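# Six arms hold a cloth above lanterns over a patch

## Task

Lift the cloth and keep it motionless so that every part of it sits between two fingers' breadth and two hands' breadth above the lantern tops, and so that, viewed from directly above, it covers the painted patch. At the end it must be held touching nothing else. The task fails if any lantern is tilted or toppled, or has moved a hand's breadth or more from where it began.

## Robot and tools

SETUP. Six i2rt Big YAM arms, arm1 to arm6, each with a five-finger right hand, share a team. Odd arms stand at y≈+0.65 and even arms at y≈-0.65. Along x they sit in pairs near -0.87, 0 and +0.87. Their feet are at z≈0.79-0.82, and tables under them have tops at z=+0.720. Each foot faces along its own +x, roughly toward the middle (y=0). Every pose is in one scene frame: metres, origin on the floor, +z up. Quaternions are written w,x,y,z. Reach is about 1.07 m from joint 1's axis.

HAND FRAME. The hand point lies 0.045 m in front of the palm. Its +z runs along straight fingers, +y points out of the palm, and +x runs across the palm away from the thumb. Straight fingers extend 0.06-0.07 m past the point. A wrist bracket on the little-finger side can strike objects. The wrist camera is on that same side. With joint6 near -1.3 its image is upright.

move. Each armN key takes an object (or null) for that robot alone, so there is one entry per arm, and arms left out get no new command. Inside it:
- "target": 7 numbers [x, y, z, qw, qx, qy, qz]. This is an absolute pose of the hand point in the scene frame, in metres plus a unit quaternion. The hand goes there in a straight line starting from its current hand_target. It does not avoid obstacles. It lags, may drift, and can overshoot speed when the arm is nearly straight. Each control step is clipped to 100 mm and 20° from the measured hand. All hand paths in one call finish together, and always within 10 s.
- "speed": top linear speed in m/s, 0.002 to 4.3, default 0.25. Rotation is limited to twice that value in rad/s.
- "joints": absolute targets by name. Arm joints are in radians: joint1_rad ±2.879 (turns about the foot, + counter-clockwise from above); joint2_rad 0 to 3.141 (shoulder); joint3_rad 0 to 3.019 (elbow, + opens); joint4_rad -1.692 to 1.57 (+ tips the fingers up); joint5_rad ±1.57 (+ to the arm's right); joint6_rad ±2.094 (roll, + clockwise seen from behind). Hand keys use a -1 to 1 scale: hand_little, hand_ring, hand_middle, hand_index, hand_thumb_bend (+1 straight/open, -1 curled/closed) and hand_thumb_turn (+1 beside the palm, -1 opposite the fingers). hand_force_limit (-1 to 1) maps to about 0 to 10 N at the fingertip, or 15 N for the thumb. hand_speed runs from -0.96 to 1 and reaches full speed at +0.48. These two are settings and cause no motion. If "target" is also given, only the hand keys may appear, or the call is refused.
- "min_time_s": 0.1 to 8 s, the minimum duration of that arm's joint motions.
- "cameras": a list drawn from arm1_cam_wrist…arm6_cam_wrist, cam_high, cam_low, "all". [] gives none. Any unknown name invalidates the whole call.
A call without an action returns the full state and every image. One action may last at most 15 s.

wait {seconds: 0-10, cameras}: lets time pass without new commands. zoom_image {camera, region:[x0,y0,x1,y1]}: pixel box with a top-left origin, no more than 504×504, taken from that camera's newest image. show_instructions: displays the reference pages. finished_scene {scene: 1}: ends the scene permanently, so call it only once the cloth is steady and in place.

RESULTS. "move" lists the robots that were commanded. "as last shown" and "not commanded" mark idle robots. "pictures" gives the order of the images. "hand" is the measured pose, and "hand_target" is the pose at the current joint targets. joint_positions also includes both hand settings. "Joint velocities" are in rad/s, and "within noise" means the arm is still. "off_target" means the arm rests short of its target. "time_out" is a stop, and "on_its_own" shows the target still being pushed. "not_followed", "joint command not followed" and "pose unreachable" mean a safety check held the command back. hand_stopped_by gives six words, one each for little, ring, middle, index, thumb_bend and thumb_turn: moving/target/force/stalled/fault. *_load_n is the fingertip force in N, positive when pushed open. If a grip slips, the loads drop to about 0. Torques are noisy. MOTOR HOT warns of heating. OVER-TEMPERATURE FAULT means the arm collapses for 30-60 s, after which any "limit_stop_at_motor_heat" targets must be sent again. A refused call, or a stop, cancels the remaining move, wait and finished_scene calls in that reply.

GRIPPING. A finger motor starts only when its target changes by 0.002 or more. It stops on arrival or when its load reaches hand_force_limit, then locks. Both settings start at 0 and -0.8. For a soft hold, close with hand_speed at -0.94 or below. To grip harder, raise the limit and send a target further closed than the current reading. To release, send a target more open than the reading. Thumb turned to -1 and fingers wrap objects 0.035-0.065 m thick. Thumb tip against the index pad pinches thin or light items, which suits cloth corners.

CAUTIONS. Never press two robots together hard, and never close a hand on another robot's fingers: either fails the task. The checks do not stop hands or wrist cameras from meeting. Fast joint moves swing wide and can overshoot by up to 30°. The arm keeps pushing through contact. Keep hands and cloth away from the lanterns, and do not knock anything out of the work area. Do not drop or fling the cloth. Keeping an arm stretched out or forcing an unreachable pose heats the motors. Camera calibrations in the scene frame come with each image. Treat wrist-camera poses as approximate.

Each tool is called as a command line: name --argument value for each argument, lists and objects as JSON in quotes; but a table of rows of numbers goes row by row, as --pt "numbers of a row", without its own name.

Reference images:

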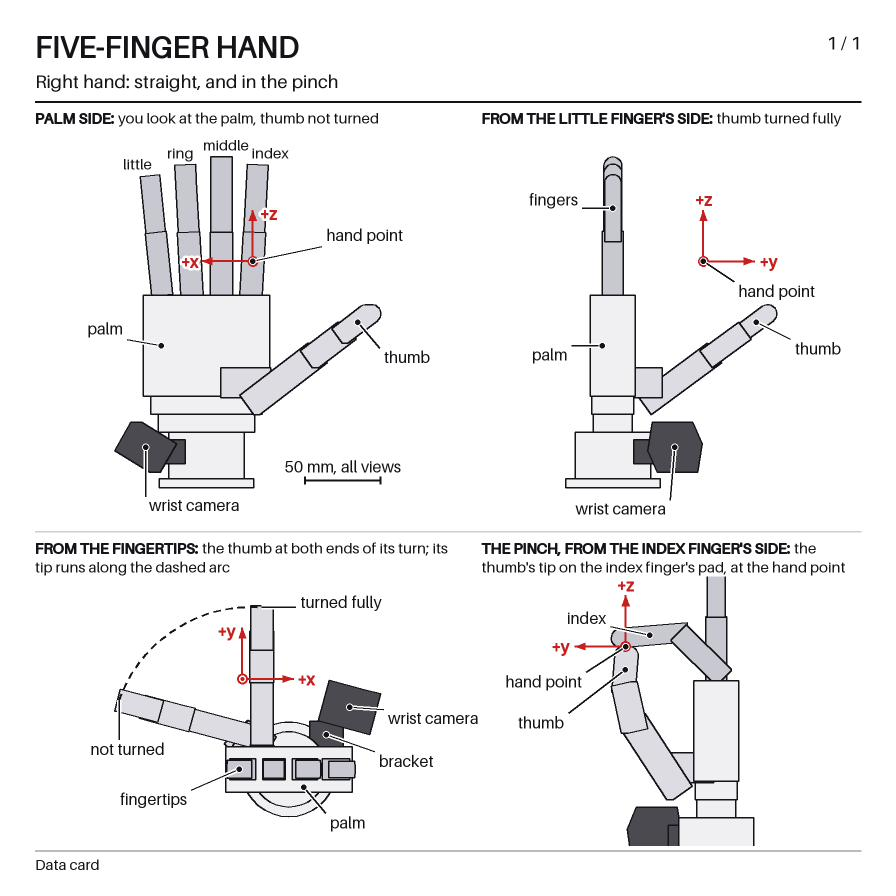

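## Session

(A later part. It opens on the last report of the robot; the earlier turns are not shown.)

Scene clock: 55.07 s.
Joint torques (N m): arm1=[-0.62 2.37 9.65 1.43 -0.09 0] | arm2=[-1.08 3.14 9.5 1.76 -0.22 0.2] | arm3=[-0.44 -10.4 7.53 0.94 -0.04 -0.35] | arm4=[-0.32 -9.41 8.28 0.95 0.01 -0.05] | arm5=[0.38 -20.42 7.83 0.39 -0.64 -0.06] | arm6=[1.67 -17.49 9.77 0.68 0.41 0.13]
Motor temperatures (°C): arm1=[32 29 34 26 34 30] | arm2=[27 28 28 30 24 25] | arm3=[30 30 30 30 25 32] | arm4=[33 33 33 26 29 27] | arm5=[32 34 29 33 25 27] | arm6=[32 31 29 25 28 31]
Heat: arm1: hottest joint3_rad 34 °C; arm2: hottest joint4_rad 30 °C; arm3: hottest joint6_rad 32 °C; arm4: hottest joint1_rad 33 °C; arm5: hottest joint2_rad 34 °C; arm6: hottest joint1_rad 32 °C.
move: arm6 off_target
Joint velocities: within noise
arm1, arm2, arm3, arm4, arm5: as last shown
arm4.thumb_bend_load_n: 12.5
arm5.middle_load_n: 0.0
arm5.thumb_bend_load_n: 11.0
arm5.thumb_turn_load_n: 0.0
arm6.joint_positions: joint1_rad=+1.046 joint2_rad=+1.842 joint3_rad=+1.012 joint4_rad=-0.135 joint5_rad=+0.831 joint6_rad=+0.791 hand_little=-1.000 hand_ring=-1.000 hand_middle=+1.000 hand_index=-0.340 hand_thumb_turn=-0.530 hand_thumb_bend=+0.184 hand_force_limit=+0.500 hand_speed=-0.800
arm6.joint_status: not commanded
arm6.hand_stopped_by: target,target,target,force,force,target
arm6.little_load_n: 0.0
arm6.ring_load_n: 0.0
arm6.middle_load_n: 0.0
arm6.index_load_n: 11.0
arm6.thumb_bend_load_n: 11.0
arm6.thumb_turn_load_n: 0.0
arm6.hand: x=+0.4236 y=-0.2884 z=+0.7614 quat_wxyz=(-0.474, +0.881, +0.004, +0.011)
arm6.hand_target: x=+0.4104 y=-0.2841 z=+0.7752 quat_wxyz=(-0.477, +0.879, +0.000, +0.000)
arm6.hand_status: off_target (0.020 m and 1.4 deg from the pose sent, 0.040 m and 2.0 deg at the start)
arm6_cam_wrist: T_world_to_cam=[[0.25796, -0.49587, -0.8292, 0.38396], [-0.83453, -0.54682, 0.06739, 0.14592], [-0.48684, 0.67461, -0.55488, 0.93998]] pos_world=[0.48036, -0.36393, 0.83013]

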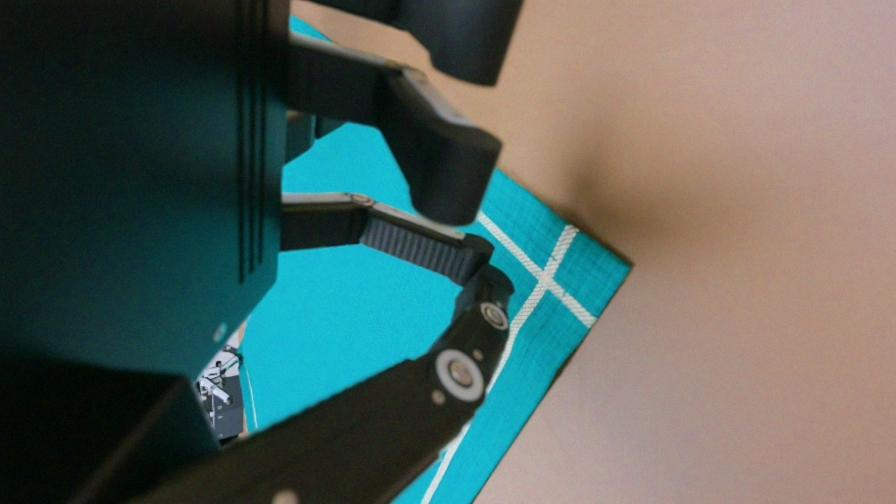

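move --arm6 '{"target": [0.409, -0.278, 0.757, 0.4924, -0.8704, 0, 0], "speed": 0.06, "joints": {"hand_speed": 0.0, "hand_index": 0.0, "hand_thumb_bend": 0.45}}' --cameras '["arm6_cam_wrist"]'

move --arm6 '{"target": [0.411, -0.280, 0.718, 0.4924, -0.8704, 0, 0], "speed": 0.06}' --cameras '["arm6_cam_wrist"]'

Scene clock: 56.27 s.
Joint torques (N m): arm1=[-0.67 2.37 9.66 1.43 -0.09 0] | arm2=[-1.08 2.96 9.48 1.76 -0.23 0.2] | arm3=[-0.26 -10.34 7.53 0.91 -0.03 -0.35] | arm4=[-0.32 -9.47 8.28 0.94 0 -0.06] | arm5=[0.38 -20.42 7.84 0.38 -0.64 -0.07] | arm6=[2.02 -14.27 8.62 2.11 0.72 0.04]
Motor temperatures (°C): arm1=[32 29 34 26 34 30] | arm2=[27 28 28 30 24 25] | arm3=[30 30 30 30 25 32] | arm4=[33 33 33 26 29 27] | arm5=[32 34 29 33 25 27] | arm6=[32 31 29 25 28 31]
Heat: arm1: hottest joint3_rad 34 °C; arm2: hottest joint4_rad 30 °C; arm3: hottest joint6_rad 32 °C; arm4: hottest joint1_rad 33 °C; arm5: hottest joint2_rad 34 °C; arm6: hottest joint1_rad 32 °C.
move: arm6 done
Joint velocities: within noise
arm1, arm2, arm3, arm4, arm5: as last shown
arm3.thumb_bend_load_n: 9.5
arm4.thumb_bend_load_n: 13.0
arm5.ring_load_n: 0.0
arm5.index_load_n: 11.0
arm6.joint_positions: joint1_rad=+1.046 joint2_rad=+1.861 joint3_rad=+1.012 joint4_rad=-0.073 joint5_rad=+0.849 joint6_rad=+0.777 hand_little=-1.000 hand_ring=-1.000 hand_middle=+1.000 hand_index=+0.000 hand_thumb_turn=-0.530 hand_thumb_bend=+0.450 hand_force_limit=+0.500 hand_speed=+0.000
arm6.joint_status: all done
arm6.hand_stopped_by: target,target,target,target,target,target
arm6.little_load_n: 0.0
arm6.ring_load_n: 0.0
arm6.middle_load_n: 0.0
arm6.index_load_n: 0.0
arm6.thumb_bend_load_n: 0.0
arm6.thumb_turn_load_n: -0.5
arm6.hand: x=+0.4177 y=-0.2813 z=+0.7601 quat_wxyz=(-0.488, +0.873, -0.002, +0.003)
arm6.hand_target: x=+0.4092 y=-0.2781 z=+0.7572 quat_wxyz=(-0.492, +0.870, +0.000, +0.000)
arm6.hand_status: done (0.010 m and 0.7 deg from the pose sent, 0.019 m and 2.8 deg at the start)
arm6_cam_wrist: T_world_to_cam=[[0.24034, -0.46856, -0.85011, 0.41888], [-0.83474, -0.54675, 0.06536, 0.14654], [-0.49542, 0.69391, -0.52253, 0.91607]] pos_world=[0.47549, -0.35929, 0.8252]

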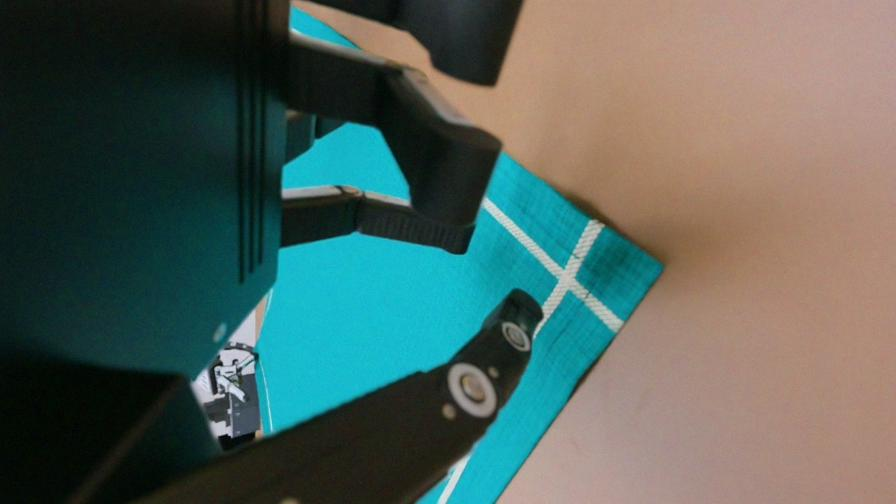

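Scene clock: 57.47 s.
Joint torques (N m): arm1=[-0.67 2.37 9.65 1.46 -0.1 0] | arm2=[-1.03 3.08 9.5 1.73 -0.22 0.2] | arm3=[-0.38 -10.58 7.57 0.9 -0.05 -0.35] | arm4=[-0.26 -9.41 8.29 0.94 0.01 -0.05] | arm5=[0.32 -20.42 7.83 0.39 -0.64 -0.07] | arm6=[2.2 -13.51 6.48 1.7 0.38 0.11]
Motor temperatures (°C): arm1=[32 29 34 26 34 30] | arm2=[27 28 29 30 24 25] | arm3=[30 30 30 30 25 32] | arm4=[33 33 33 26 29 27] | arm5=[32 34 29 33 26 27] | arm6=[32 31 29 25 28 31]
Heat: arm1: hottest joint3_rad 34 °C; arm2: hottest joint4_rad 30 °C; arm3: hottest joint6_rad 32 °C; arm4: hottest joint1_rad 33 °C; arm5: hottest joint2_rad 34 °C; arm6: hottest joint1_rad 32 °C.
move: arm6 off_target
Joint velocities: within noise
arm1, arm2, arm3, arm4, arm5: as last shown
arm3.little_load_n: -0.5
arm3.thumb_bend_load_n: 10.0
arm4.little_load_n: -0.5
arm6.joint_positions: joint1_rad=+1.046 joint2_rad=+1.921 joint3_rad=+1.012 joint4_rad=+0.029 joint5_rad=+0.856 joint6_rad=+0.777 hand_little=-1.000 hand_ring=-1.000 hand_middle=+1.000 hand_index=+0.000 hand_thumb_turn=-0.530 hand_thumb_bend=+0.450 hand_force_limit=+0.500 hand_speed=+0.000
arm6.joint_status: not commanded
arm6.hand_stopped_by: target,target,target,target,target,target
arm6.little_load_n: 0.0
arm6.ring_load_n: 0.0
arm6.middle_load_n: 0.0
arm6.index_load_n: 0.0
arm6.thumb_bend_load_n: 0.0
arm6.thumb_turn_load_n: 0.0
arm6.hand: x=+0.4088 y=-0.2749 z=+0.7409 quat_wxyz=(-0.499, +0.867, -0.012, -0.010)
arm6.hand_target: x=+0.4118 y=-0.2803 z=+0.7187 quat_wxyz=(-0.492, +0.870, +0.000, +0.000)
arm6.hand_status: off_target (0.024 m and 2.0 deg from the pose sent, 0.043 m and 0.7 deg at the start)
arm6_cam_wrist: T_world_to_cam=[[0.20923, -0.44817, -0.86912, 0.44004], [-0.83465, -0.54492, 0.08006, 0.1334], [-0.50948, 0.70866, -0.48808, 0.88142]] pos_world=[0.46834, -0.35473, 0.80197]

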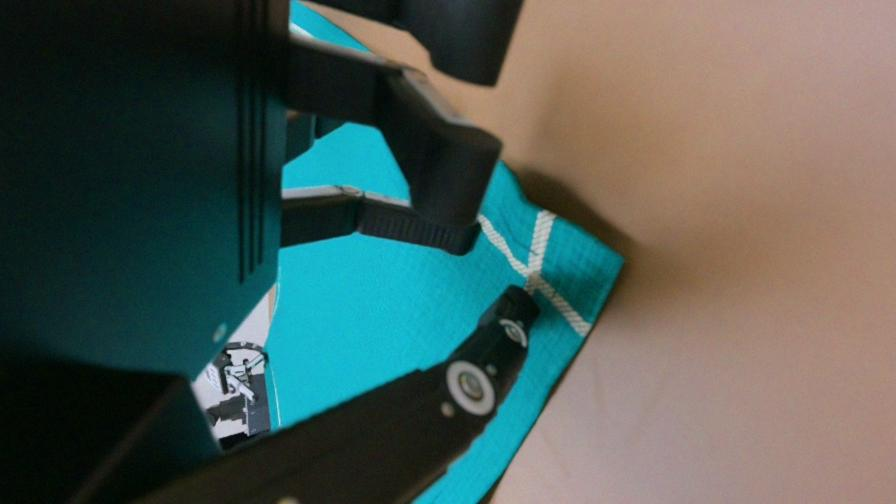

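move --arm6 '{"target": [0.413, -0.283, 0.702, 0.4924, -0.8704, 0, 0], "speed": 0.03, "joints": {"hand_speed": -0.85, "hand_force_limit": 0.5, "hand_index": -0.2}}' --cameras '["arm6_cam_wrist"]'

zoom_image --camera "arm6_cam_wrist" --region '[380, 130, 680, 430]'

Scene clock: 58.70 s.
Joint torques (N m): arm1=[-0.67 2.49 9.66 1.44 -0.1 0] | arm2=[-1.03 3.02 9.47 1.76 -0.23 0.21] | arm3=[-0.32 -10.4 7.56 0.95 -0.05 -0.35] | arm4=[-0.32 -9.47 8.31 0.94 0 -0.06] | arm5=[0.32 -20.42 7.84 0.38 -0.64 -0.06] | arm6=[2.2 -12.92 5.27 1.57 0.31 0.13]
Motor temperatures (°C): arm1=[32 29 34 26 34 30] | arm2=[27 28 29 30 24 25] | arm3=[30 30 30 30 25 32] | arm4=[33 33 33 26 29 27] | arm5=[32 35 29 33 26 27] | arm6=[32 31 29 25 28 31]
Heat: arm1: hottest joint3_rad 34 °C; arm2: hottest joint4_rad 30 °C; arm3: hottest joint6_rad 32 °C; arm4: hottest joint1_rad 33 °C; arm5: hottest joint2_rad 35 °C; arm6: hottest joint1_rad 32 °C.
move: arm6 off_target
Joint velocities: within noise
arm1, arm2, arm3, arm4, arm5: as last shown
arm1.little_load_n: 0.5
arm3.little_load_n: 0.0
arm3.thumb_turn_load_n: 0.5
arm4.little_load_n: 0.5
arm5.index_load_n: 11.5
arm6.joint_positions: joint1_rad=+1.046 joint2_rad=+1.935 joint3_rad=+1.012 joint4_rad=+0.074 joint5_rad=+0.860 joint6_rad=+0.777 hand_little=-1.000 hand_ring=-1.000 hand_middle=+1.000 hand_index=-0.200 hand_thumb_turn=-0.530 hand_thumb_bend=+0.449 hand_force_limit=+0.500 hand_speed=-0.850
arm6.joint_status: all done
arm6.hand_stopped_by: target,target,target,target,target,target
arm6.little_load_n: 0.0
arm6.ring_load_n: 0.0
arm6.middle_load_n: 0.0
arm6.index_load_n: 0.0
arm6.thumb_bend_load_n: -2.0
arm6.thumb_turn_load_n: 0.0
arm6.hand: x=+0.4033 y=-0.2715 z=+0.7395 quat_wxyz=(-0.506, +0.862, -0.019, -0.021)
arm6.hand_target: x=+0.4145 y=-0.2837 z=+0.7040 quat_wxyz=(-0.492, +0.870, +0.000, +0.000)
arm6.hand_status: off_target (0.040 m and 3.8 deg from the pose sent, 0.040 m and 2.0 deg at the start)
arm6_cam_wrist: T_world_to_cam=[[0.1858, -0.43339, -0.88185, 0.46444], [-0.83353, -0.54474, 0.09209, 0.12151], [-0.52029, 0.71793, -0.46246, 0.86336]] pos_world=[0.46418, -0.35236, 0.79764]

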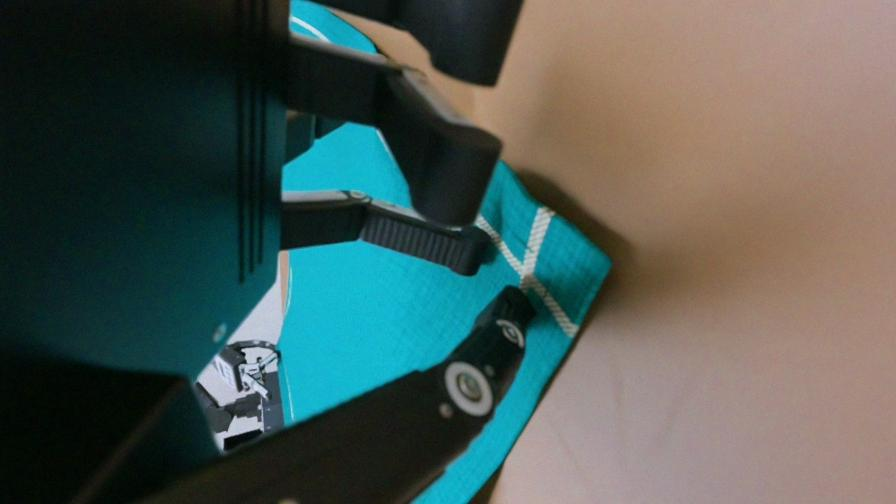

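Scaled by 1.680 from the camera's image (finer frame: 1280x720).

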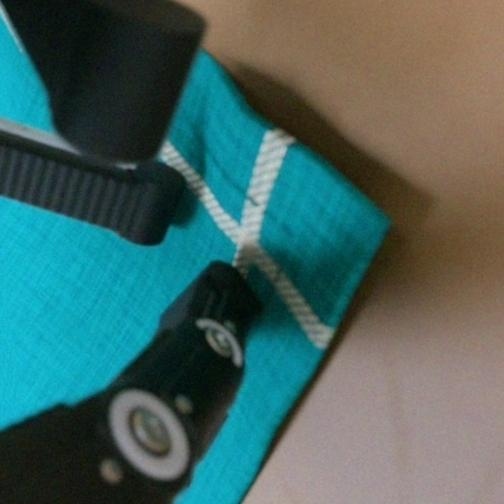

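move --arm6 '{"target": [0.411, -0.279, 0.757, 0.5, -0.866, 0, 0], "speed": 0.08, "joints": {"hand_speed": 0.0, "hand_index": 0.05, "hand_thumb_bend": 0.47}}' --cameras '["arm6_cam_wrist"]'

Scene clock: 60.57 s.
Joint torques (N m): arm1=[-0.67 2.37 9.65 1.43 -0.09 0] | arm2=[-0.91 3.14 9.5 1.76 -0.22 0.21] | arm3=[-0.32 -10.46 7.56 0.96 -0.04 -0.34] | arm4=[-0.32 -9.41 8.28 0.92 0.01 -0.06] | arm5=[0.32 -20.37 7.84 0.39 -0.64 -0.06] | arm6=[2.67 -17.26 7.15 0.7 0.7 0.05]
Motor temperatures (°C): arm1=[32 29 34 26 34 30] | arm2=[27 28 29 30 24 25] | arm3=[30 30 30 30 25 32] | arm4=[33 33 33 26 29 27] | arm5=[32 35 30 33 26 27] | arm6=[32 31 29 25 28 31]
Heat: arm1: hottest joint3_rad 34 °C; arm2: hottest joint4_rad 30 °C; arm3: hottest joint6_rad 32 °C; arm4: hottest joint1_rad 33 °C; arm5: hottest joint2_rad 35 °C; arm6: hottest joint1_rad 32 °C.
move: arm6 done
Joint velocities: within noise
arm1, arm2: as last shown
arm1.little_load_n: 0.0
arm3.joint_positions: joint1_rad=-0.762 joint2_rad=+1.598 joint3_rad=+0.573 joint4_rad=+0.337 joint5_rad=-0.656 joint6_rad=-0.438 hand_little=-1.000 hand_ring=-1.000 hand_middle=+1.000 hand_index=-0.291 hand_thumb_turn=-0.530 hand_thumb_bend=+0.213 hand_force_limit=+0.500 hand_speed=-0.800
arm3.joint_status: not commanded
arm3.hand_stopped_by: target,target,target,force,force,target
arm3.little_load_n: 0.0
arm3.ring_load_n: 0.0
arm3.middle_load_n: 0.0
arm3.index_load_n: 12.5
arm3.thumb_bend_load_n: 10.0
arm3.thumb_turn_load_n: 0.0
arm3.hand: x=-0.2152 y=+0.2521 z=+0.7782 quat_wxyz=(-0.008, -0.008, -0.867, +0.498)
arm3.hand_target: x=-0.2208 y=+0.2466 z=+0.7851 quat_wxyz=(+0.000, +0.000, -0.866, +0.500)
arm3.hand_status: not commanded
arm4.joint_positions: joint1_rad=+0.738 joint2_rad=+1.543 joint3_rad=+0.511 joint4_rad=+0.378 joint5_rad=+0.615 joint6_rad=+0.396 hand_little=-1.000 hand_ring=-1.000 hand_middle=+1.000 hand_index=-0.310 hand_thumb_turn=-0.530 hand_thumb_bend=+0.210 hand_force_limit=+0.500 hand_speed=-0.800
arm4.joint_status: not commanded
arm4.hand_stopped_by: target,target,target,force,force,target
arm4.little_load_n: 0.0
arm4.ring_load_n: 0.0
arm4.middle_load_n: 0.0
arm4.index_load_n: 13.5
arm4.thumb_bend_load_n: 13.0
arm4.thumb_turn_load_n: 0.5
arm4.hand: x=-0.2343 y=-0.2573 z=+0.7771 quat_wxyz=(-0.498, +0.867, -0.002, +0.008)
arm4.hand_target: x=-0.2428 y=-0.2528 z=+0.7850 quat_wxyz=(-0.500, +0.866, +0.000, +0.000)
arm4.hand_status: not commanded
arm5.joint_positions: joint1_rad=-0.994 joint2_rad=+2.005 joint3_rad=+1.184 joint4_rad=-0.029 joint5_rad=-0.849 joint6_rad=-0.695 hand_little=-1.000 hand_ring=-1.000 hand_middle=+1.000 hand_index=-0.347 hand_thumb_turn=-0.530 hand_thumb_bend=+0.192 hand_force_limit=+0.500 hand_speed=-0.800
arm5.joint_status: not commanded
arm5.hand_stopped_by: target,target,target,force,force,target
arm5.little_load_n: 0.0
arm5.ring_load_n: 0.0
arm5.middle_load_n: 0.0
arm5.index_load_n: 11.5
arm5.thumb_bend_load_n: 11.0
arm5.thumb_turn_load_n: 0.0
arm5.hand: x=+0.4233 y=+0.2413 z=+0.7778 quat_wxyz=(-0.003, -0.004, -0.867, +0.498)
arm5.hand_target: x=+0.4172 y=+0.2379 z=+0.7849 quat_wxyz=(+0.000, +0.000, -0.866, +0.500)
arm5.hand_status: not commanded
arm6.joint_positions: joint1_rad=+1.048 joint2_rad=+1.890 joint3_rad=+1.012 joint4_rad=-0.008 joint5_rad=+0.864 joint6_rad=+0.766 hand_little=-1.000 hand_ring=-1.000 hand_middle=+1.000 hand_index=+0.050 hand_thumb_turn=-0.530 hand_thumb_bend=+0.469 hand_force_limit=+0.500 hand_speed=+0.000
arm6.joint_status: all done
arm6.hand_stopped_by: target,target,target,target,target,target
arm6.little_load_n: 0.0
arm6.ring_load_n: 0.0
arm6.middle_load_n: 0.0
arm6.index_load_n: 0.0
arm6.thumb_bend_load_n: 0.0
arm6.thumb_turn_load_n: 0.0
arm6.hand: x=+0.4120 y=-0.2760 z=+0.7539 quat_wxyz=(-0.500, +0.866, -0.007, -0.004)
arm6.hand_target: x=+0.4110 y=-0.2789 z=+0.7571 quat_wxyz=(-0.500, +0.866, +0.000, +0.000)
arm6.hand_status: done (0.004 m and 0.9 deg from the pose sent, 0.021 m and 3.4 deg at the start)
arm6_cam_wrist: T_world_to_cam=[[0.2247, -0.44527, -0.86674, 0.44287], [-0.83493, -0.54658, 0.06434, 0.14596], [-0.50239, 0.70922, -0.49459, 0.89227]] pos_world=[0.47062, -0.35583, 0.81577]

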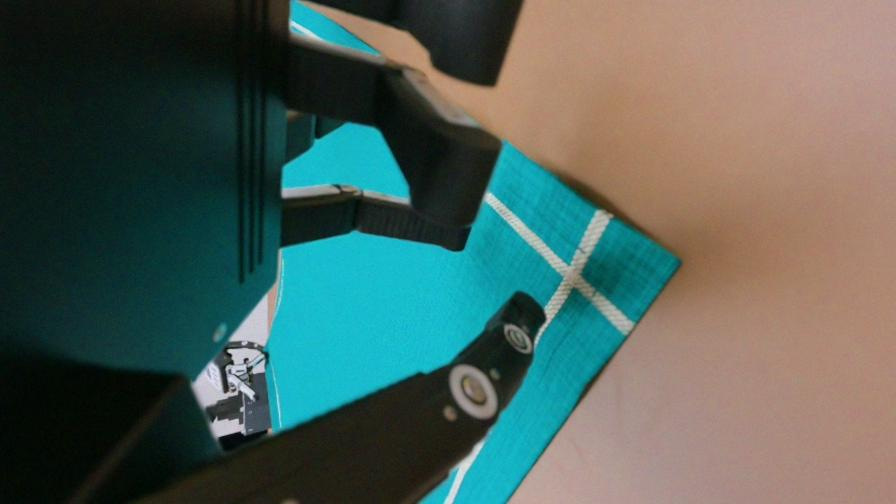

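move --arm6 '{"target": [0.419, -0.288, 0.757, 0.5, -0.866, 0, 0], "speed": 0.08}'

move --arm6 '{"target": [0.417, -0.286, 0.722, 0.5, -0.866, 0, 0], "speed": 0.06}' --cameras '["arm6_cam_wrist"]'

Scene clock: 61.70 s.
Joint torques (N m): arm1=[-0.67 2.37 9.66 1.43 -0.09 0] | arm2=[-1.03 3.08 9.5 1.74 -0.23 0.22] | arm3=[-0.5 -10.52 7.54 0.94 -0.03 -0.35] | arm4=[-0.32 -9.41 8.28 0.94 0 -0.05] | arm5=[0.32 -20.42 7.83 0.39 -0.64 -0.06] | arm6=[2.55 -17.55 6.09 0.84 0.74 0.14]
Motor temperatures (°C): arm1=[32 29 34 26 34 30] | arm2=[27 28 29 30 24 25] | arm3=[30 30 30 30 25 32] | arm4=[33 33 33 26 29 27] | arm5=[32 35 30 33 26 27] | arm6=[32 31 29 25 28 31]
Heat: arm1: hottest joint3_rad 34 °C; arm2: hottest joint4_rad 30 °C; arm3: hottest joint6_rad 32 °C; arm4: hottest joint1_rad 33 °C; arm5: hottest joint2_rad 35 °C; arm6: hottest joint1_rad 32 °C.
move: arm6 done
Joint velocities: within noise
arm1, arm2, arm3, arm4, arm5: as last shown
arm3.middle_load_n: -0.5
arm6.joint_positions: joint1_rad=+1.053 joint2_rad=+1.874 joint3_rad=+0.989 joint4_rad=-0.008 joint5_rad=+0.869 joint6_rad=+0.766 hand_little=-1.000 hand_ring=-1.000 hand_middle=+1.000 hand_index=+0.050 hand_thumb_turn=-0.530 hand_thumb_bend=+0.469 hand_force_limit=+0.500 hand_speed=+0.000
arm6.joint_status: not commanded
arm6.hand_stopped_by: target,target,target,target,target,target
arm6.little_load_n: 0.0
arm6.ring_load_n: 0.5
arm6.middle_load_n: 0.0
arm6.index_load_n: 0.0
arm6.thumb_bend_load_n: 0.0
arm6.thumb_turn_load_n: 0.0
arm6.hand: x=+0.4188 y=-0.2822 z=+0.7540 quat_wxyz=(-0.500, +0.866, -0.004, +0.000)
arm6.hand_target: x=+0.4190 y=-0.2878 z=+0.7569 quat_wxyz=(-0.500, +0.866, +0.000, +0.000)
arm6.hand_status: done (0.007 m and 0.5 deg from the pose sent, 0.014 m and 0.9 deg at the start)
pictures: none

Scene clock: 62.80 s.
Joint torques (N m): arm1=[-0.67 2.43 9.65 1.44 -0.09 0.01] | arm2=[-0.97 3.08 9.46 1.74 -0.22 0.22] | arm3=[-0.44 -10.46 7.54 0.91 -0.04 -0.36] | arm4=[-0.32 -9.47 8.28 0.94 0.01 -0.05] | arm5=[0.32 -20.42 7.83 0.38 -0.64 -0.07] | arm6=[2.2 -13.8 5.7 1.8 0.49 0.13]
Motor temperatures (°C): arm1=[32 29 34 26 34 30] | arm2=[27 28 29 30 24 25] | arm3=[30 30 30 30 25 32] | arm4=[33 33 34 26 29 27] | arm5=[32 35 30 33 26 27] | arm6=[32 31 29 25 28 31]
Heat: arm1: hottest joint3_rad 34 °C; arm2: hottest joint4_rad 30 °C; arm3: hottest joint6_rad 32 °C; arm4: hottest joint3_rad 34 °C; arm5: hottest joint2_rad 35 °C; arm6: hottest joint1_rad 32 °C.
move: arm6 off_target
Joint velocities: within noise
arm1, arm2, arm3, arm4, arm5: as last shown
arm3.middle_load_n: 0.0
arm4.index_load_n: 14.0
arm5.index_load_n: 11.0
arm6.joint_positions: joint1_rad=+1.053 joint2_rad=+1.911 joint3_rad=+0.989 joint4_rad=+0.049 joint5_rad=+0.873 joint6_rad=+0.767 hand_little=-1.000 hand_ring=-1.000 hand_middle=+1.000 hand_index=+0.050 hand_thumb_turn=-0.530 hand_thumb_bend=+0.469 hand_force_limit=+0.500 hand_speed=+0.000
arm6.joint_status: not commanded
arm6.hand_stopped_by: target,target,target,target,target,target
arm6.little_load_n: 0.0
arm6.ring_load_n: 0.0
arm6.middle_load_n: 0.0
arm6.index_load_n: 0.0
arm6.thumb_bend_load_n: -1.0
arm6.thumb_turn_load_n: -0.5
arm6.hand: x=+0.4144 y=-0.2790 z=+0.7416 quat_wxyz=(-0.505, +0.863, -0.010, -0.007)
arm6.hand_target: x=+0.4176 y=-0.2861 z=+0.7226 quat_wxyz=(-0.500, +0.866, +0.000, +0.000)
arm6.hand_status: off_target (0.021 m and 1.5 deg from the pose sent, 0.032 m and 0.5 deg at the start)
arm6_cam_wrist: T_world_to_cam=[[0.21691, -0.43504, -0.87389, 0.44173], [-0.83495, -0.54649, 0.06481, 0.14685], [-0.50577, 0.7156, -0.48178, 0.88328]] pos_world=[0.47353, -0.35965, 0.80206]

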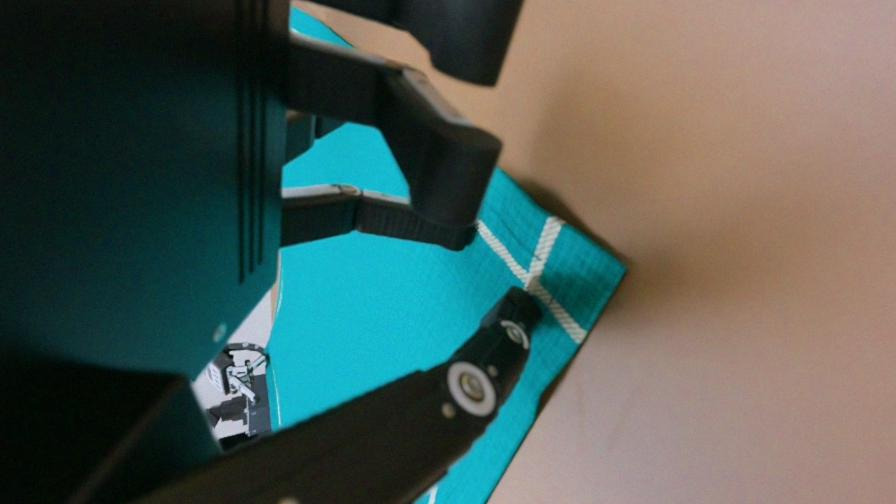

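move --arm6 '{"target": [0.419, -0.289, 0.714, 0.5, -0.866, 0, 0], "speed": 0.04, "joints": {"hand_speed": -0.8, "hand_index": -0.04, "hand_thumb_bend": 0.37}}' --cameras '["arm6_cam_wrist"]'

move --arm6 '{"target": [0.419, -0.291, 0.708, 0.5, -0.866, 0, 0], "speed": 0.04, "joints": {"hand_index": -0.15, "hand_thumb_bend": 0.29}}' --cameras '["arm6_cam_wrist"]'

move --arm6 '{"target": [0.419, -0.291, 0.702, 0.5, -0.866, 0, 0], "speed": 0.04, "joints": {"hand_index": -0.55, "hand_thumb_bend": -0.1}}' --cameras '["arm6_cam_wrist"]'

Scene clock: 63.90 s.
Joint torques (N m): arm1=[-0.67 2.37 9.68 1.43 -0.09 0] | arm2=[-0.97 3.14 9.48 1.77 -0.22 0.2] | arm3=[-0.32 -10.46 7.53 0.95 -0.05 -0.35] | arm4=[-0.32 -9.47 8.28 0.92 0 -0.05] | arm5=[0.32 -20.42 7.83 0.4 -0.64 -0.06] | arm6=[2.49 -12.92 5.26 1.68 0.5 0.17]
Motor temperatures (°C): arm1=[32 29 34 26 34 30] | arm2=[27 28 29 30 24 25] | arm3=[30 30 30 30 25 32] | arm4=[33 33 34 26 29 27] | arm5=[32 35 30 33 26 27] | arm6=[32 31 29 25 28 31]
Heat: arm1: hottest joint3_rad 34 °C; arm2: hottest joint4_rad 30 °C; arm3: hottest joint6_rad 32 °C; arm4: hottest joint3_rad 34 °C; arm5: hottest joint2_rad 35 °C; arm6: hottest joint1_rad 32 °C.
move: arm6 off_target
Joint velocities: within noise
arm1.joint_positions: joint1_rad=-0.769 joint2_rad=+0.580 joint3_rad=+1.413 joint4_rad=-1.635 joint5_rad=-0.148 joint6_rad=-1.247 hand_little=+1.000 hand_ring=+1.000 hand_middle=+1.000 hand_index=+1.000 hand_thumb_turn=+1.000 hand_thumb_bend=+1.000 hand_force_limit=+0.000 hand_speed=-0.800
arm1.joint_status: not commanded
arm1.hand_stopped_by: target,target,target,target,target,target
arm1.little_load_n: -0.5
arm1.ring_load_n: 0.0
arm1.middle_load_n: 0.0
arm1.index_load_n: 0.0
arm1.thumb_bend_load_n: 0.0
arm1.thumb_turn_load_n: 0.0
arm1.hand: x=-0.9874 y=+0.5535 z=+1.2626 quat_wxyz=(+0.287, +0.245, -0.890, +0.256)
arm1.hand_target: x=-0.9871 y=+0.5537 z=+1.2698 quat_wxyz=(+0.295, +0.245, -0.886, +0.260)
arm1.hand_status: not commanded
arm2.joint_positions: joint1_rad=-0.190 joint2_rad=+0.599 joint3_rad=+1.434 joint4_rad=-1.566 joint5_rad=-0.217 joint6_rad=-1.305 hand_little=+1.000 hand_ring=+1.000 hand_middle=+1.000 hand_index=+1.000 hand_thumb_turn=+1.000 hand_thumb_bend=+1.000 hand_force_limit=+0.000 hand_speed=-0.800
arm2.joint_status: not commanded
arm2.hand_stopped_by: target,target,target,target,target,target
arm2.little_load_n: 0.0
arm2.ring_load_n: 0.0
arm2.middle_load_n: 0.0
arm2.index_load_n: 0.0
arm2.thumb_bend_load_n: 0.0
arm2.thumb_turn_load_n: 0.0
arm2.hand: x=-0.8190 y=-0.4776 z=+1.2763 quat_wxyz=(-0.360, +0.759, +0.501, +0.210)
arm2.hand_target: x=-0.8190 y=-0.4777 z=+1.2852 quat_wxyz=(-0.367, +0.754, +0.500, +0.217)
arm2.hand_status: not commanded
arm3, arm4, arm5: as last shown
arm6.joint_positions: joint1_rad=+1.056 joint2_rad=+1.916 joint3_rad=+0.982 joint4_rad=+0.072 joint5_rad=+0.875 joint6_rad=+0.767 hand_little=-1.000 hand_ring=-1.000 hand_middle=+1.000 hand_index=-0.040 hand_thumb_turn=-0.530 hand_thumb_bend=+0.370 hand_force_limit=+0.500 hand_speed=-0.800
arm6.joint_status: all done
arm6.hand_stopped_by: target,target,target,target,target,target
arm6.little_load_n: 0.0
arm6.ring_load_n: 0.0
arm6.middle_load_n: 0.0
arm6.index_load_n: 0.0
arm6.thumb_bend_load_n: 0.5
arm6.thumb_turn_load_n: 0.0
arm6.hand: x=+0.4133 y=-0.2800 z=+0.7402 quat_wxyz=(-0.508, +0.861, -0.011, -0.012)
arm6.hand_target: x=+0.4199 y=-0.2892 z=+0.7151 quat_wxyz=(-0.500, +0.866, +0.000, +0.000)
arm6.hand_status: off_target (0.028 m and 2.2 deg from the pose sent, 0.030 m and 1.5 deg at the start)
arm6_cam_wrist: T_world_to_cam=[[0.20917, -0.42853, -0.87898, 0.44908], [-0.83343, -0.5483, 0.06898, 0.14119], [-0.51151, 0.71815, -0.47184, 0.8784]] pos_world=[0.47305, -0.36096, 0.79945]

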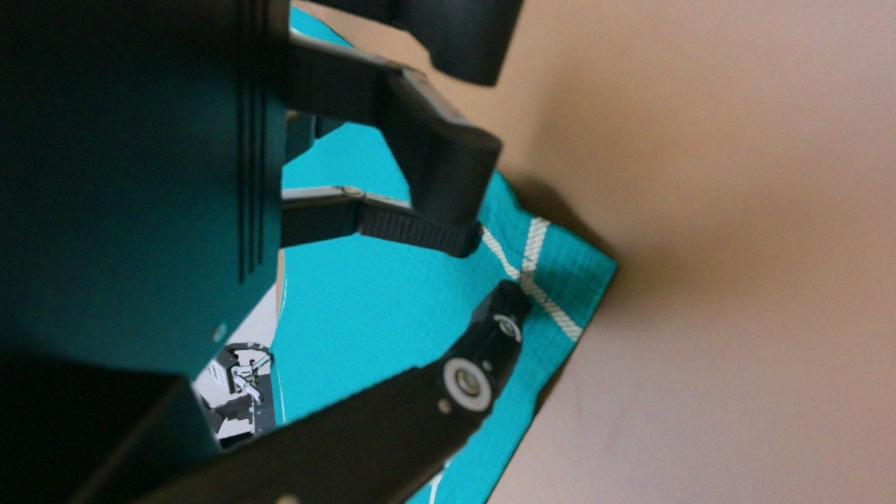

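Scene clock: 64.87 s.
Joint torques (N m): arm1=[-0.67 2.32 9.65 1.43 -0.09 0] | arm2=[-1.03 3.08 9.48 1.78 -0.23 0.21] | arm3=[-0.44 -10.46 7.57 0.94 -0.03 -0.35] | arm4=[-0.32 -9.47 8.29 0.94 0 -0.06] | arm5=[0.38 -20.42 7.83 0.39 -0.64 -0.07] | arm6=[2.67 -12.75 5.08 1.59 0.29 0.16]
Motor temperatures (°C): arm1=[32 29 34 26 34 30] | arm2=[27 28 29 30 24 25] | arm3=[30 30 30 30 25 32] | arm4=[33 33 34 26 29 27] | arm5=[32 35 30 33 26 27] | arm6=[32 31 29 25 28 31]
Heat: arm1: hottest joint3_rad 34 °C; arm2: hottest joint4_rad 30 °C; arm3: hottest joint6_rad 32 °C; arm4: hottest joint3_rad 34 °C; arm5: hottest joint2_rad 35 °C; arm6: hottest joint1_rad 32 °C.
move: arm6 off_target
Joint velocities: within noise
arm1, arm2, arm3, arm4, arm5: as last shown
arm1.little_load_n: 0.0
arm2.ring_load_n: -0.5
arm4.index_load_n: 13.5
arm4.thumb_bend_load_n: 12.5
arm5.thumb_bend_load_n: 11.5
arm6.joint_positions: joint1_rad=+1.056 joint2_rad=+1.924 joint3_rad=+0.981 joint4_rad=+0.088 joint5_rad=+0.881 joint6_rad=+0.771 hand_little=-1.000 hand_ring=-1.000 hand_middle=+1.000 hand_index=-0.150 hand_thumb_turn=-0.530 hand_thumb_bend=+0.290 hand_force_limit=+0.500 hand_speed=-0.800
arm6.joint_status: all done
arm6.hand_stopped_by: target,target,target,target,target,target
arm6.little_load_n: 0.0
arm6.ring_load_n: 0.5
arm6.middle_load_n: 0.0
arm6.index_load_n: 0.0
arm6.thumb_bend_load_n: 0.0
arm6.thumb_turn_load_n: 0.0
arm6.hand: x=+0.4129 y=-0.2789 z=+0.7378 quat_wxyz=(-0.511, +0.859, -0.015, -0.013)
arm6.hand_target: x=+0.4202 y=-0.2914 z=+0.7092 quat_wxyz=(-0.500, +0.866, +0.000, +0.000)
arm6.hand_status: off_target (0.033 m and 2.7 deg from the pose sent, 0.034 m and 2.2 deg at the start)
arm6_cam_wrist: T_world_to_cam=[[0.20174, -0.42368, -0.88306, 0.45493], [-0.83587, -0.54441, 0.07024, 0.14285], [-0.51051, 0.72396, -0.46397, 0.87172]] pos_world=[0.47265, -0.36058, 0.79614]

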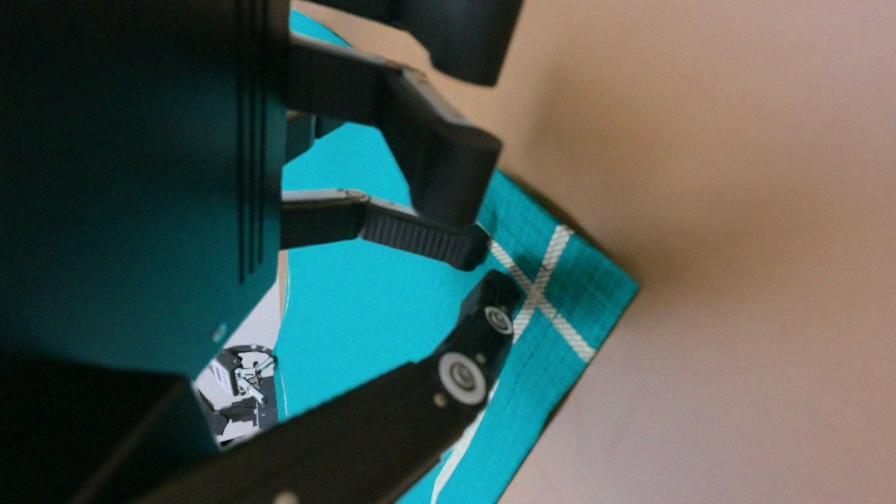

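Scene clock: 66.47 s.
Joint torques (N m): arm1=[-0.62 2.43 9.68 1.43 -0.09 0] | arm2=[-0.97 3.08 9.47 1.76 -0.22 0.2] | arm3=[-0.38 -10.46 7.56 0.92 -0.03 -0.33] | arm4=[-0.38 -9.47 8.28 0.92 0.01 -0.06] | arm5=[0.32 -20.42 7.84 0.39 -0.64 -0.07] | arm6=[3.08 -12.4 4.85 1.59 0.31 0.17]
Motor temperatures (°C): arm1=[32 29 35 26 34 30] | arm2=[27 28 29 30 24 25] | arm3=[30 30 30 30 25 32] | arm4=[33 33 34 26 29 27] | arm5=[32 35 30 33 26 27] | arm6=[32 31 29 25 28 31]
Heat: arm1: hottest joint3_rad 35 °C; arm2: hottest joint4_rad 30 °C; arm3: hottest joint6_rad 32 °C; arm4: hottest joint3_rad 34 °C; arm5: hottest joint2_rad 35 °C; arm6: hottest joint1_rad 32 °C.
move: arm6 off_target
Joint velocities: within noise
arm1, arm2, arm3, arm4, arm5: as last shown
arm2.ring_load_n: 0.0
arm3.middle_load_n: -0.5
arm3.hand_target: x=-0.2209 y=+0.2466 z=+0.7851 quat_wxyz=(+0.000, +0.000, -0.866, +0.500)
arm4.ring_load_n: 0.5
arm4.index_load_n: 14.0
arm4.thumb_bend_load_n: 13.0
arm4.thumb_turn_load_n: 1.0
arm5.index_load_n: 11.5
arm6.joint_positions: joint1_rad=+1.056 joint2_rad=+1.933 joint3_rad=+0.981 joint4_rad=+0.103 joint5_rad=+0.881 joint6_rad=+0.773 hand_little=-1.000 hand_ring=-1.000 hand_middle=+1.000 hand_index=-0.312 hand_thumb_turn=-0.530 hand_thumb_bend=+0.148 hand_force_limit=+0.500 hand_speed=-0.800
arm6.joint_status: hand_index off_target (ended at -0.312, target -0.550); hand_thumb_bend off_target (ended at +0.148, target -0.100)
arm6.hand_stopped_by: target,target,target,force,force,target
arm6.little_load_n: 0.0
arm6.ring_load_n: 0.0
arm6.middle_load_n: 0.0
arm6.index_load_n: 9.0
arm6.thumb_bend_load_n: 12.0
arm6.thumb_turn_load_n: 0.5
arm6.hand: x=+0.4116 y=-0.2782 z=+0.7349 quat_wxyz=(-0.512, +0.858, -0.017, -0.016)
arm6.hand_target: x=+0.4203 y=-0.2915 z=+0.7035 quat_wxyz=(-0.500, +0.866, +0.000, +0.000)
arm6.hand_status: off_target (0.036 m and 3.2 deg from the pose sent, 0.038 m and 2.7 deg at the start)
arm6_cam_wrist: T_world_to_cam=[[0.19508, -0.42143, -0.88563, 0.45822], [-0.83593, -0.54373, 0.0746, 0.13936], [-0.51299, 0.72577, -0.45836, 0.86661]] pos_world=[0.47166, -0.36008, 0.79264]

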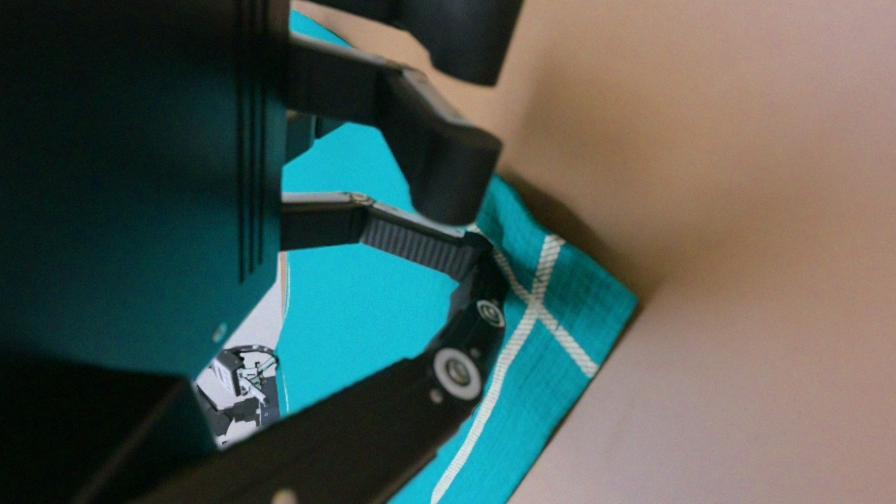

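move --arm6 '{"target": [0.414, -0.285, 0.762, 0.4848, -0.8746, 0, 0], "speed": 0.08, "joints": {"hand_speed": 0.0, "hand_index": 0.0, "hand_thumb_bend": 0.45}}' --cameras '["arm6_cam_wrist"]'

Scene clock: 69.17 s.
Joint torques (N m): arm1=[-0.67 2.37 9.65 1.44 -0.1 0] | arm2=[-1.03 3.08 9.51 1.74 -0.23 0.21] | arm3=[-0.32 -10.46 7.54 0.94 -0.04 -0.34] | arm4=[-0.32 -9.47 8.28 0.92 0 -0.06] | arm5=[0.38 -20.42 7.83 0.39 -0.66 -0.06] | arm6=[1.08 -16.97 9.48 0.51 0.4 0.18]
Motor temperatures (°C): arm1=[32 29 35 26 34 30] | arm2=[27 28 29 30 24 25] | arm3=[30 30 30 30 25 31] | arm4=[33 33 34 26 29 27] | arm5=[32 36 30 33 26 27] | arm6=[32 31 29 25 28 31]
Heat: arm1: hottest joint3_rad 35 °C; arm2: hottest joint4_rad 30 °C; arm3: hottest joint6_rad 31 °C; arm4: hottest joint3_rad 34 °C; arm5: hottest joint2_rad 36 °C; arm6: hottest joint1_rad 32 °C.
move: arm6 off_target
Joint velocities: within noise
arm1, arm2, arm3, arm4, arm5: as last shown
arm3.middle_load_n: 0.0
arm3.index_load_n: 13.0
arm3.thumb_turn_load_n: -0.5
arm3.hand_target: x=-0.2208 y=+0.2466 z=+0.7851 quat_wxyz=(+0.000, +0.000, -0.866, +0.500)
arm4.middle_load_n: -0.5
arm4.thumb_turn_load_n: 0.5
arm5.joint_positions: joint1_rad=-0.994 joint2_rad=+2.005 joint3_rad=+1.184 joint4_rad=-0.029 joint5_rad=-0.848 joint6_rad=-0.695 hand_little=-1.000 hand_ring=-1.000 hand_middle=+1.000 hand_index=-0.347 hand_thumb_turn=-0.530 hand_thumb_bend=+0.192 hand_force_limit=+0.500 hand_speed=-0.800
arm5.thumb_bend_load_n: 11.0
arm5.hand: x=+0.4231 y=+0.2414 z=+0.7777 quat_wxyz=(-0.003, -0.004, -0.867, +0.498)
arm5.hand_target: x=+0.4172 y=+0.2378 z=+0.7849 quat_wxyz=(+0.000, +0.000, -0.866, +0.500)
arm6.joint_positions: joint1_rad=+1.058 joint2_rad=+1.865 joint3_rad=+0.985 joint4_rad=-0.071 joint5_rad=+0.846 joint6_rad=+0.781 hand_little=-1.000 hand_ring=-1.000 hand_middle=+1.000 hand_index=+0.000 hand_thumb_turn=-0.530 hand_thumb_bend=+0.449 hand_force_limit=+0.500 hand_speed=+0.000
arm6.joint_status: all done
arm6.hand_stopped_by: target,target,target,target,target,target
arm6.little_load_n: 0.0
arm6.ring_load_n: 0.0
arm6.middle_load_n: 0.0
arm6.index_load_n: 0.0
arm6.thumb_bend_load_n: 0.0
arm6.thumb_turn_load_n: 0.0
arm6.hand: x=+0.4253 y=-0.2937 z=+0.7476 quat_wxyz=(-0.481, +0.877, +0.009, +0.010)
arm6.hand_target: x=+0.4144 y=-0.2853 z=+0.7622 quat_wxyz=(-0.485, +0.875, +0.000, +0.000)
arm6.hand_status: off_target (0.020 m and 1.6 deg from the pose sent, 0.028 m and 4.5 deg at the start)
arm6_cam_wrist: T_world_to_cam=[[0.26455, -0.47949, -0.83673, 0.37701], [-0.82977, -0.5553, 0.05587, 0.14936], [-0.49142, 0.67951, -0.54477, 0.93252]] pos_world=[0.48246, -0.36995, 0.81512]

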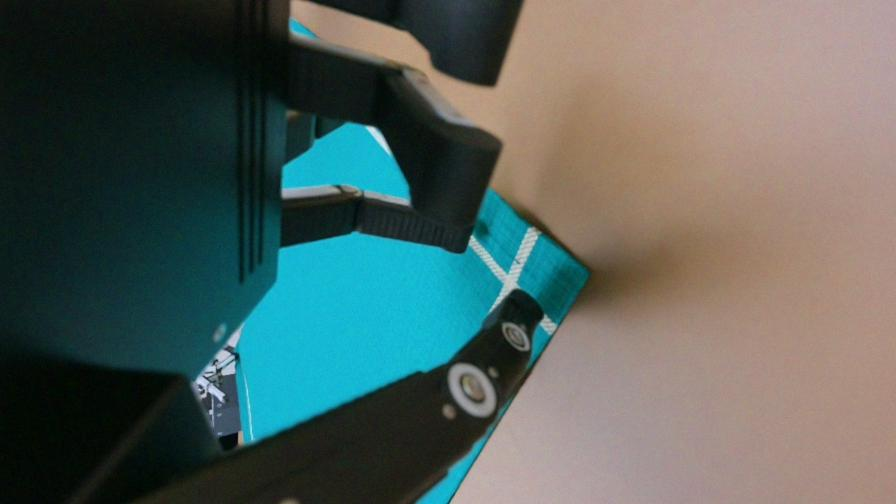

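move --arm6 '{"target": [0.412, -0.279, 0.757, 0.4848, -0.8746, 0, 0], "speed": 0.08}'

move --arm6 '{"target": [0.414, -0.282, 0.714, 0.4848, -0.8746, 0, 0], "speed": 0.08}' --cameras '["arm6_cam_wrist"]'

Scene clock: 70.27 s.
Joint torques (N m): arm1=[-0.73 2.37 9.65 1.43 -0.09 0] | arm2=[-1.03 3.19 9.51 1.77 -0.23 0.21] | arm3=[-0.5 -10.4 7.53 0.91 -0.05 -0.36] | arm4=[-0.32 -9.47 8.29 0.94 0 -0.05] | arm5=[0.38 -20.42 7.83 0.39 -0.66 -0.06] | arm6=[0.67 -16.03 9.52 1.13 0.38 0.08]
Motor temperatures (°C): arm1=[32 29 35 26 34 30] | arm2=[27 28 29 30 24 25] | arm3=[30 30 30 30 25 31] | arm4=[33 33 34 26 29 27] | arm5=[32 36 30 33 26 27] | arm6=[32 31 29 25 28 31]
Heat: arm1: hottest joint3_rad 35 °C; arm2: hottest joint4_rad 30 °C; arm3: hottest joint6_rad 31 °C; arm4: hottest joint3_rad 34 °C; arm5: hottest joint2_rad 36 °C; arm6: hottest joint1_rad 32 °C.
move: arm6 off_target
Joint velocities: within noise
arm1, arm2, arm3, arm4, arm5: as last shown
arm1.index_load_n: -0.5
arm3.index_load_n: 12.5
arm3.thumb_turn_load_n: 0.0
arm4.ring_load_n: 0.0
arm4.middle_load_n: 0.0
arm5.middle_load_n: -0.5
arm5.thumb_turn_load_n: -0.5
arm6.joint_positions: joint1_rad=+1.053 joint2_rad=+1.865 joint3_rad=+0.996 joint4_rad=-0.071 joint5_rad=+0.841 joint6_rad=+0.781 hand_little=-1.000 hand_ring=-1.000 hand_middle=+1.000 hand_index=+0.000 hand_thumb_turn=-0.530 hand_thumb_bend=+0.449 hand_force_limit=+0.500 hand_speed=+0.000
arm6.joint_status: not commanded
arm6.hand_stopped_by: target,target,target,target,target,target
arm6.little_load_n: 0.0
arm6.ring_load_n: 0.0
arm6.middle_load_n: 0.0
arm6.index_load_n: 0.0
arm6.thumb_bend_load_n: 0.0
arm6.thumb_turn_load_n: 0.0
arm6.hand: x=+0.4213 y=-0.2897 z=+0.7513 quat_wxyz=(-0.482, +0.876, +0.005, +0.005)
arm6.hand_target: x=+0.4123 y=-0.2793 z=+0.7573 quat_wxyz=(-0.485, +0.875, +0.000, +0.000)
arm6.hand_status: off_target (0.015 m and 0.9 deg from the pose sent, 0.022 m and 1.6 deg at the start)
pictures: none

Scene clock: 71.37 s.
Joint torques (N m): arm1=[-0.73 2.43 9.65 1.42 -0.1 0] | arm2=[-1.03 3.02 9.5 1.76 -0.22 0.21] | arm3=[-0.32 -10.4 7.56 0.94 -0.05 -0.35] | arm4=[-0.38 -9.47 8.27 0.95 0 -0.05] | arm5=[0.32 -20.42 7.83 0.39 -0.66 -0.06] | arm6=[1.2 -12.28 7.34 1.44 0.25 0.11]
Motor temperatures (°C): arm1=[32 29 35 26 34 30] | arm2=[27 28 29 30 24 25] | arm3=[30 30 31 30 25 31] | arm4=[33 33 34 26 29 27] | arm5=[32 36 30 33 26 27] | arm6=[32 31 29 25 28 31]
Heat: arm1: hottest joint3_rad 35 °C; arm2: hottest joint4_rad 30 °C; arm3: hottest joint3_rad 31 °C; arm4: hottest joint3_rad 34 °C; arm5: hottest joint2_rad 36 °C; arm6: hottest joint1_rad 32 °C.
move: arm6 off_target
Joint velocities: within noise
arm1, arm2: as last shown
arm1.index_load_n: 0.0
arm2.thumb_bend_load_n: 0.5
arm3.joint_positions: joint1_rad=-0.762 joint2_rad=+1.598 joint3_rad=+0.573 joint4_rad=+0.337 joint5_rad=-0.656 joint6_rad=-0.438 hand_little=-1.000 hand_ring=-1.000 hand_middle=+1.000 hand_index=-0.291 hand_thumb_turn=-0.530 hand_thumb_bend=+0.213 hand_force_limit=+0.500 hand_speed=-0.800
arm3.joint_status: not commanded
arm3.hand_stopped_by: target,target,target,force,force,target
arm3.little_load_n: 0.0
arm3.ring_load_n: 0.0
arm3.middle_load_n: 0.0
arm3.index_load_n: 12.5
arm3.thumb_bend_load_n: 10.0
arm3.thumb_turn_load_n: -0.5
arm3.hand: x=-0.2152 y=+0.2521 z=+0.7782 quat_wxyz=(-0.008, -0.008, -0.867, +0.498)
arm3.hand_target: x=-0.2208 y=+0.2466 z=+0.7851 quat_wxyz=(+0.000, +0.000, -0.866, +0.500)
arm3.hand_status: not commanded
arm4.joint_positions: joint1_rad=+0.738 joint2_rad=+1.543 joint3_rad=+0.511 joint4_rad=+0.378 joint5_rad=+0.615 joint6_rad=+0.396 hand_little=-1.000 hand_ring=-1.000 hand_middle=+1.000 hand_index=-0.310 hand_thumb_turn=-0.530 hand_thumb_bend=+0.210 hand_force_limit=+0.500 hand_speed=-0.800
arm4.joint_status: not commanded
arm4.hand_stopped_by: target,target,target,force,force,target
arm4.little_load_n: 0.0
arm4.ring_load_n: 0.0
arm4.middle_load_n: 0.0
arm4.index_load_n: 14.0
arm4.thumb_bend_load_n: 13.0
arm4.thumb_turn_load_n: 0.5
arm4.hand: x=-0.2343 y=-0.2573 z=+0.7771 quat_wxyz=(-0.498, +0.867, -0.002, +0.008)
arm4.hand_target: x=-0.2428 y=-0.2528 z=+0.7850 quat_wxyz=(-0.500, +0.866, +0.000, +0.000)
arm4.hand_status: not commanded
arm5.joint_positions: joint1_rad=-0.994 joint2_rad=+2.005 joint3_rad=+1.184 joint4_rad=-0.029 joint5_rad=-0.848 joint6_rad=-0.695 hand_little=-1.000 hand_ring=-1.000 hand_middle=+1.000 hand_index=-0.347 hand_thumb_turn=-0.530 hand_thumb_bend=+0.192 hand_force_limit=+0.500 hand_speed=-0.800
arm5.joint_status: not commanded
arm5.hand_stopped_by: target,target,target,force,force,target
arm5.little_load_n: 0.0
arm5.ring_load_n: 0.0
arm5.middle_load_n: 0.0
arm5.index_load_n: 11.0
arm5.thumb_bend_load_n: 11.0
arm5.thumb_turn_load_n: 0.0
arm5.hand: x=+0.4231 y=+0.2414 z=+0.7777 quat_wxyz=(-0.003, -0.004, -0.867, +0.498)
arm5.hand_target: x=+0.4172 y=+0.2378 z=+0.7849 quat_wxyz=(+0.000, +0.000, -0.866, +0.500)
arm5.hand_status: not commanded
arm6.joint_positions: joint1_rad=+1.053 joint2_rad=+1.909 joint3_rad=+0.996 joint4_rad=+0.023 joint5_rad=+0.846 joint6_rad=+0.781 hand_little=-1.000 hand_ring=-1.000 hand_middle=+1.000 hand_index=+0.000 hand_thumb_turn=-0.530 hand_thumb_bend=+0.449 hand_force_limit=+0.500 hand_speed=+0.000
arm6.joint_status: not commanded
arm6.hand_stopped_by: target,target,target,target,target,target
arm6.little_load_n: 0.0
arm6.ring_load_n: 0.0
arm6.middle_load_n: 0.0
arm6.index_load_n: -1.0
arm6.thumb_bend_load_n: -0.5
arm6.thumb_turn_load_n: 0.0
arm6.hand: x=+0.4110 y=-0.2830 z=+0.7399 quat_wxyz=(-0.494, +0.869, -0.007, -0.013)
arm6.hand_target: x=+0.4151 y=-0.2830 z=+0.7147 quat_wxyz=(-0.485, +0.875, +0.000, +0.000)
arm6.hand_status: off_target (0.026 m and 2.0 deg from the pose sent, 0.039 m and 0.9 deg at the start)
arm6_cam_wrist: T_world_to_cam=[[0.21564, -0.45593, -0.8635, 0.42618], [-0.82868, -0.55321, 0.08515, 0.12237], [-0.51652, 0.6972, -0.49711, 0.89415]] pos_world=[0.47135, -0.3614, 0.80207]

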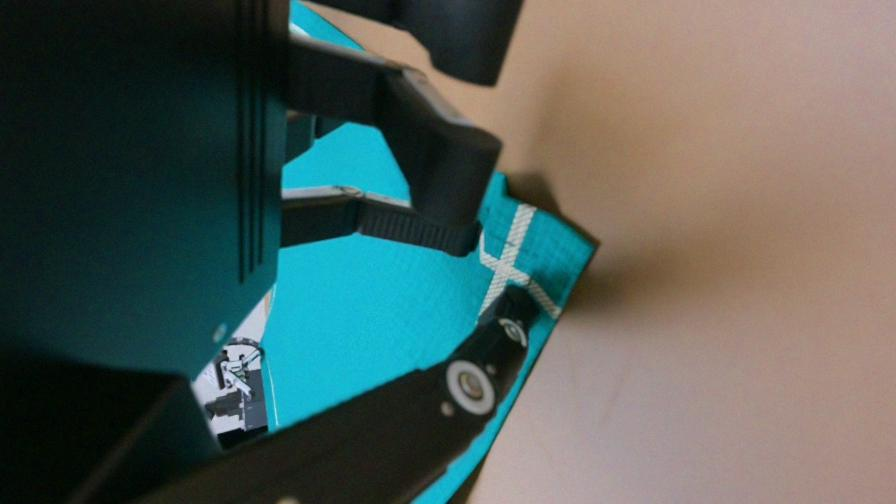

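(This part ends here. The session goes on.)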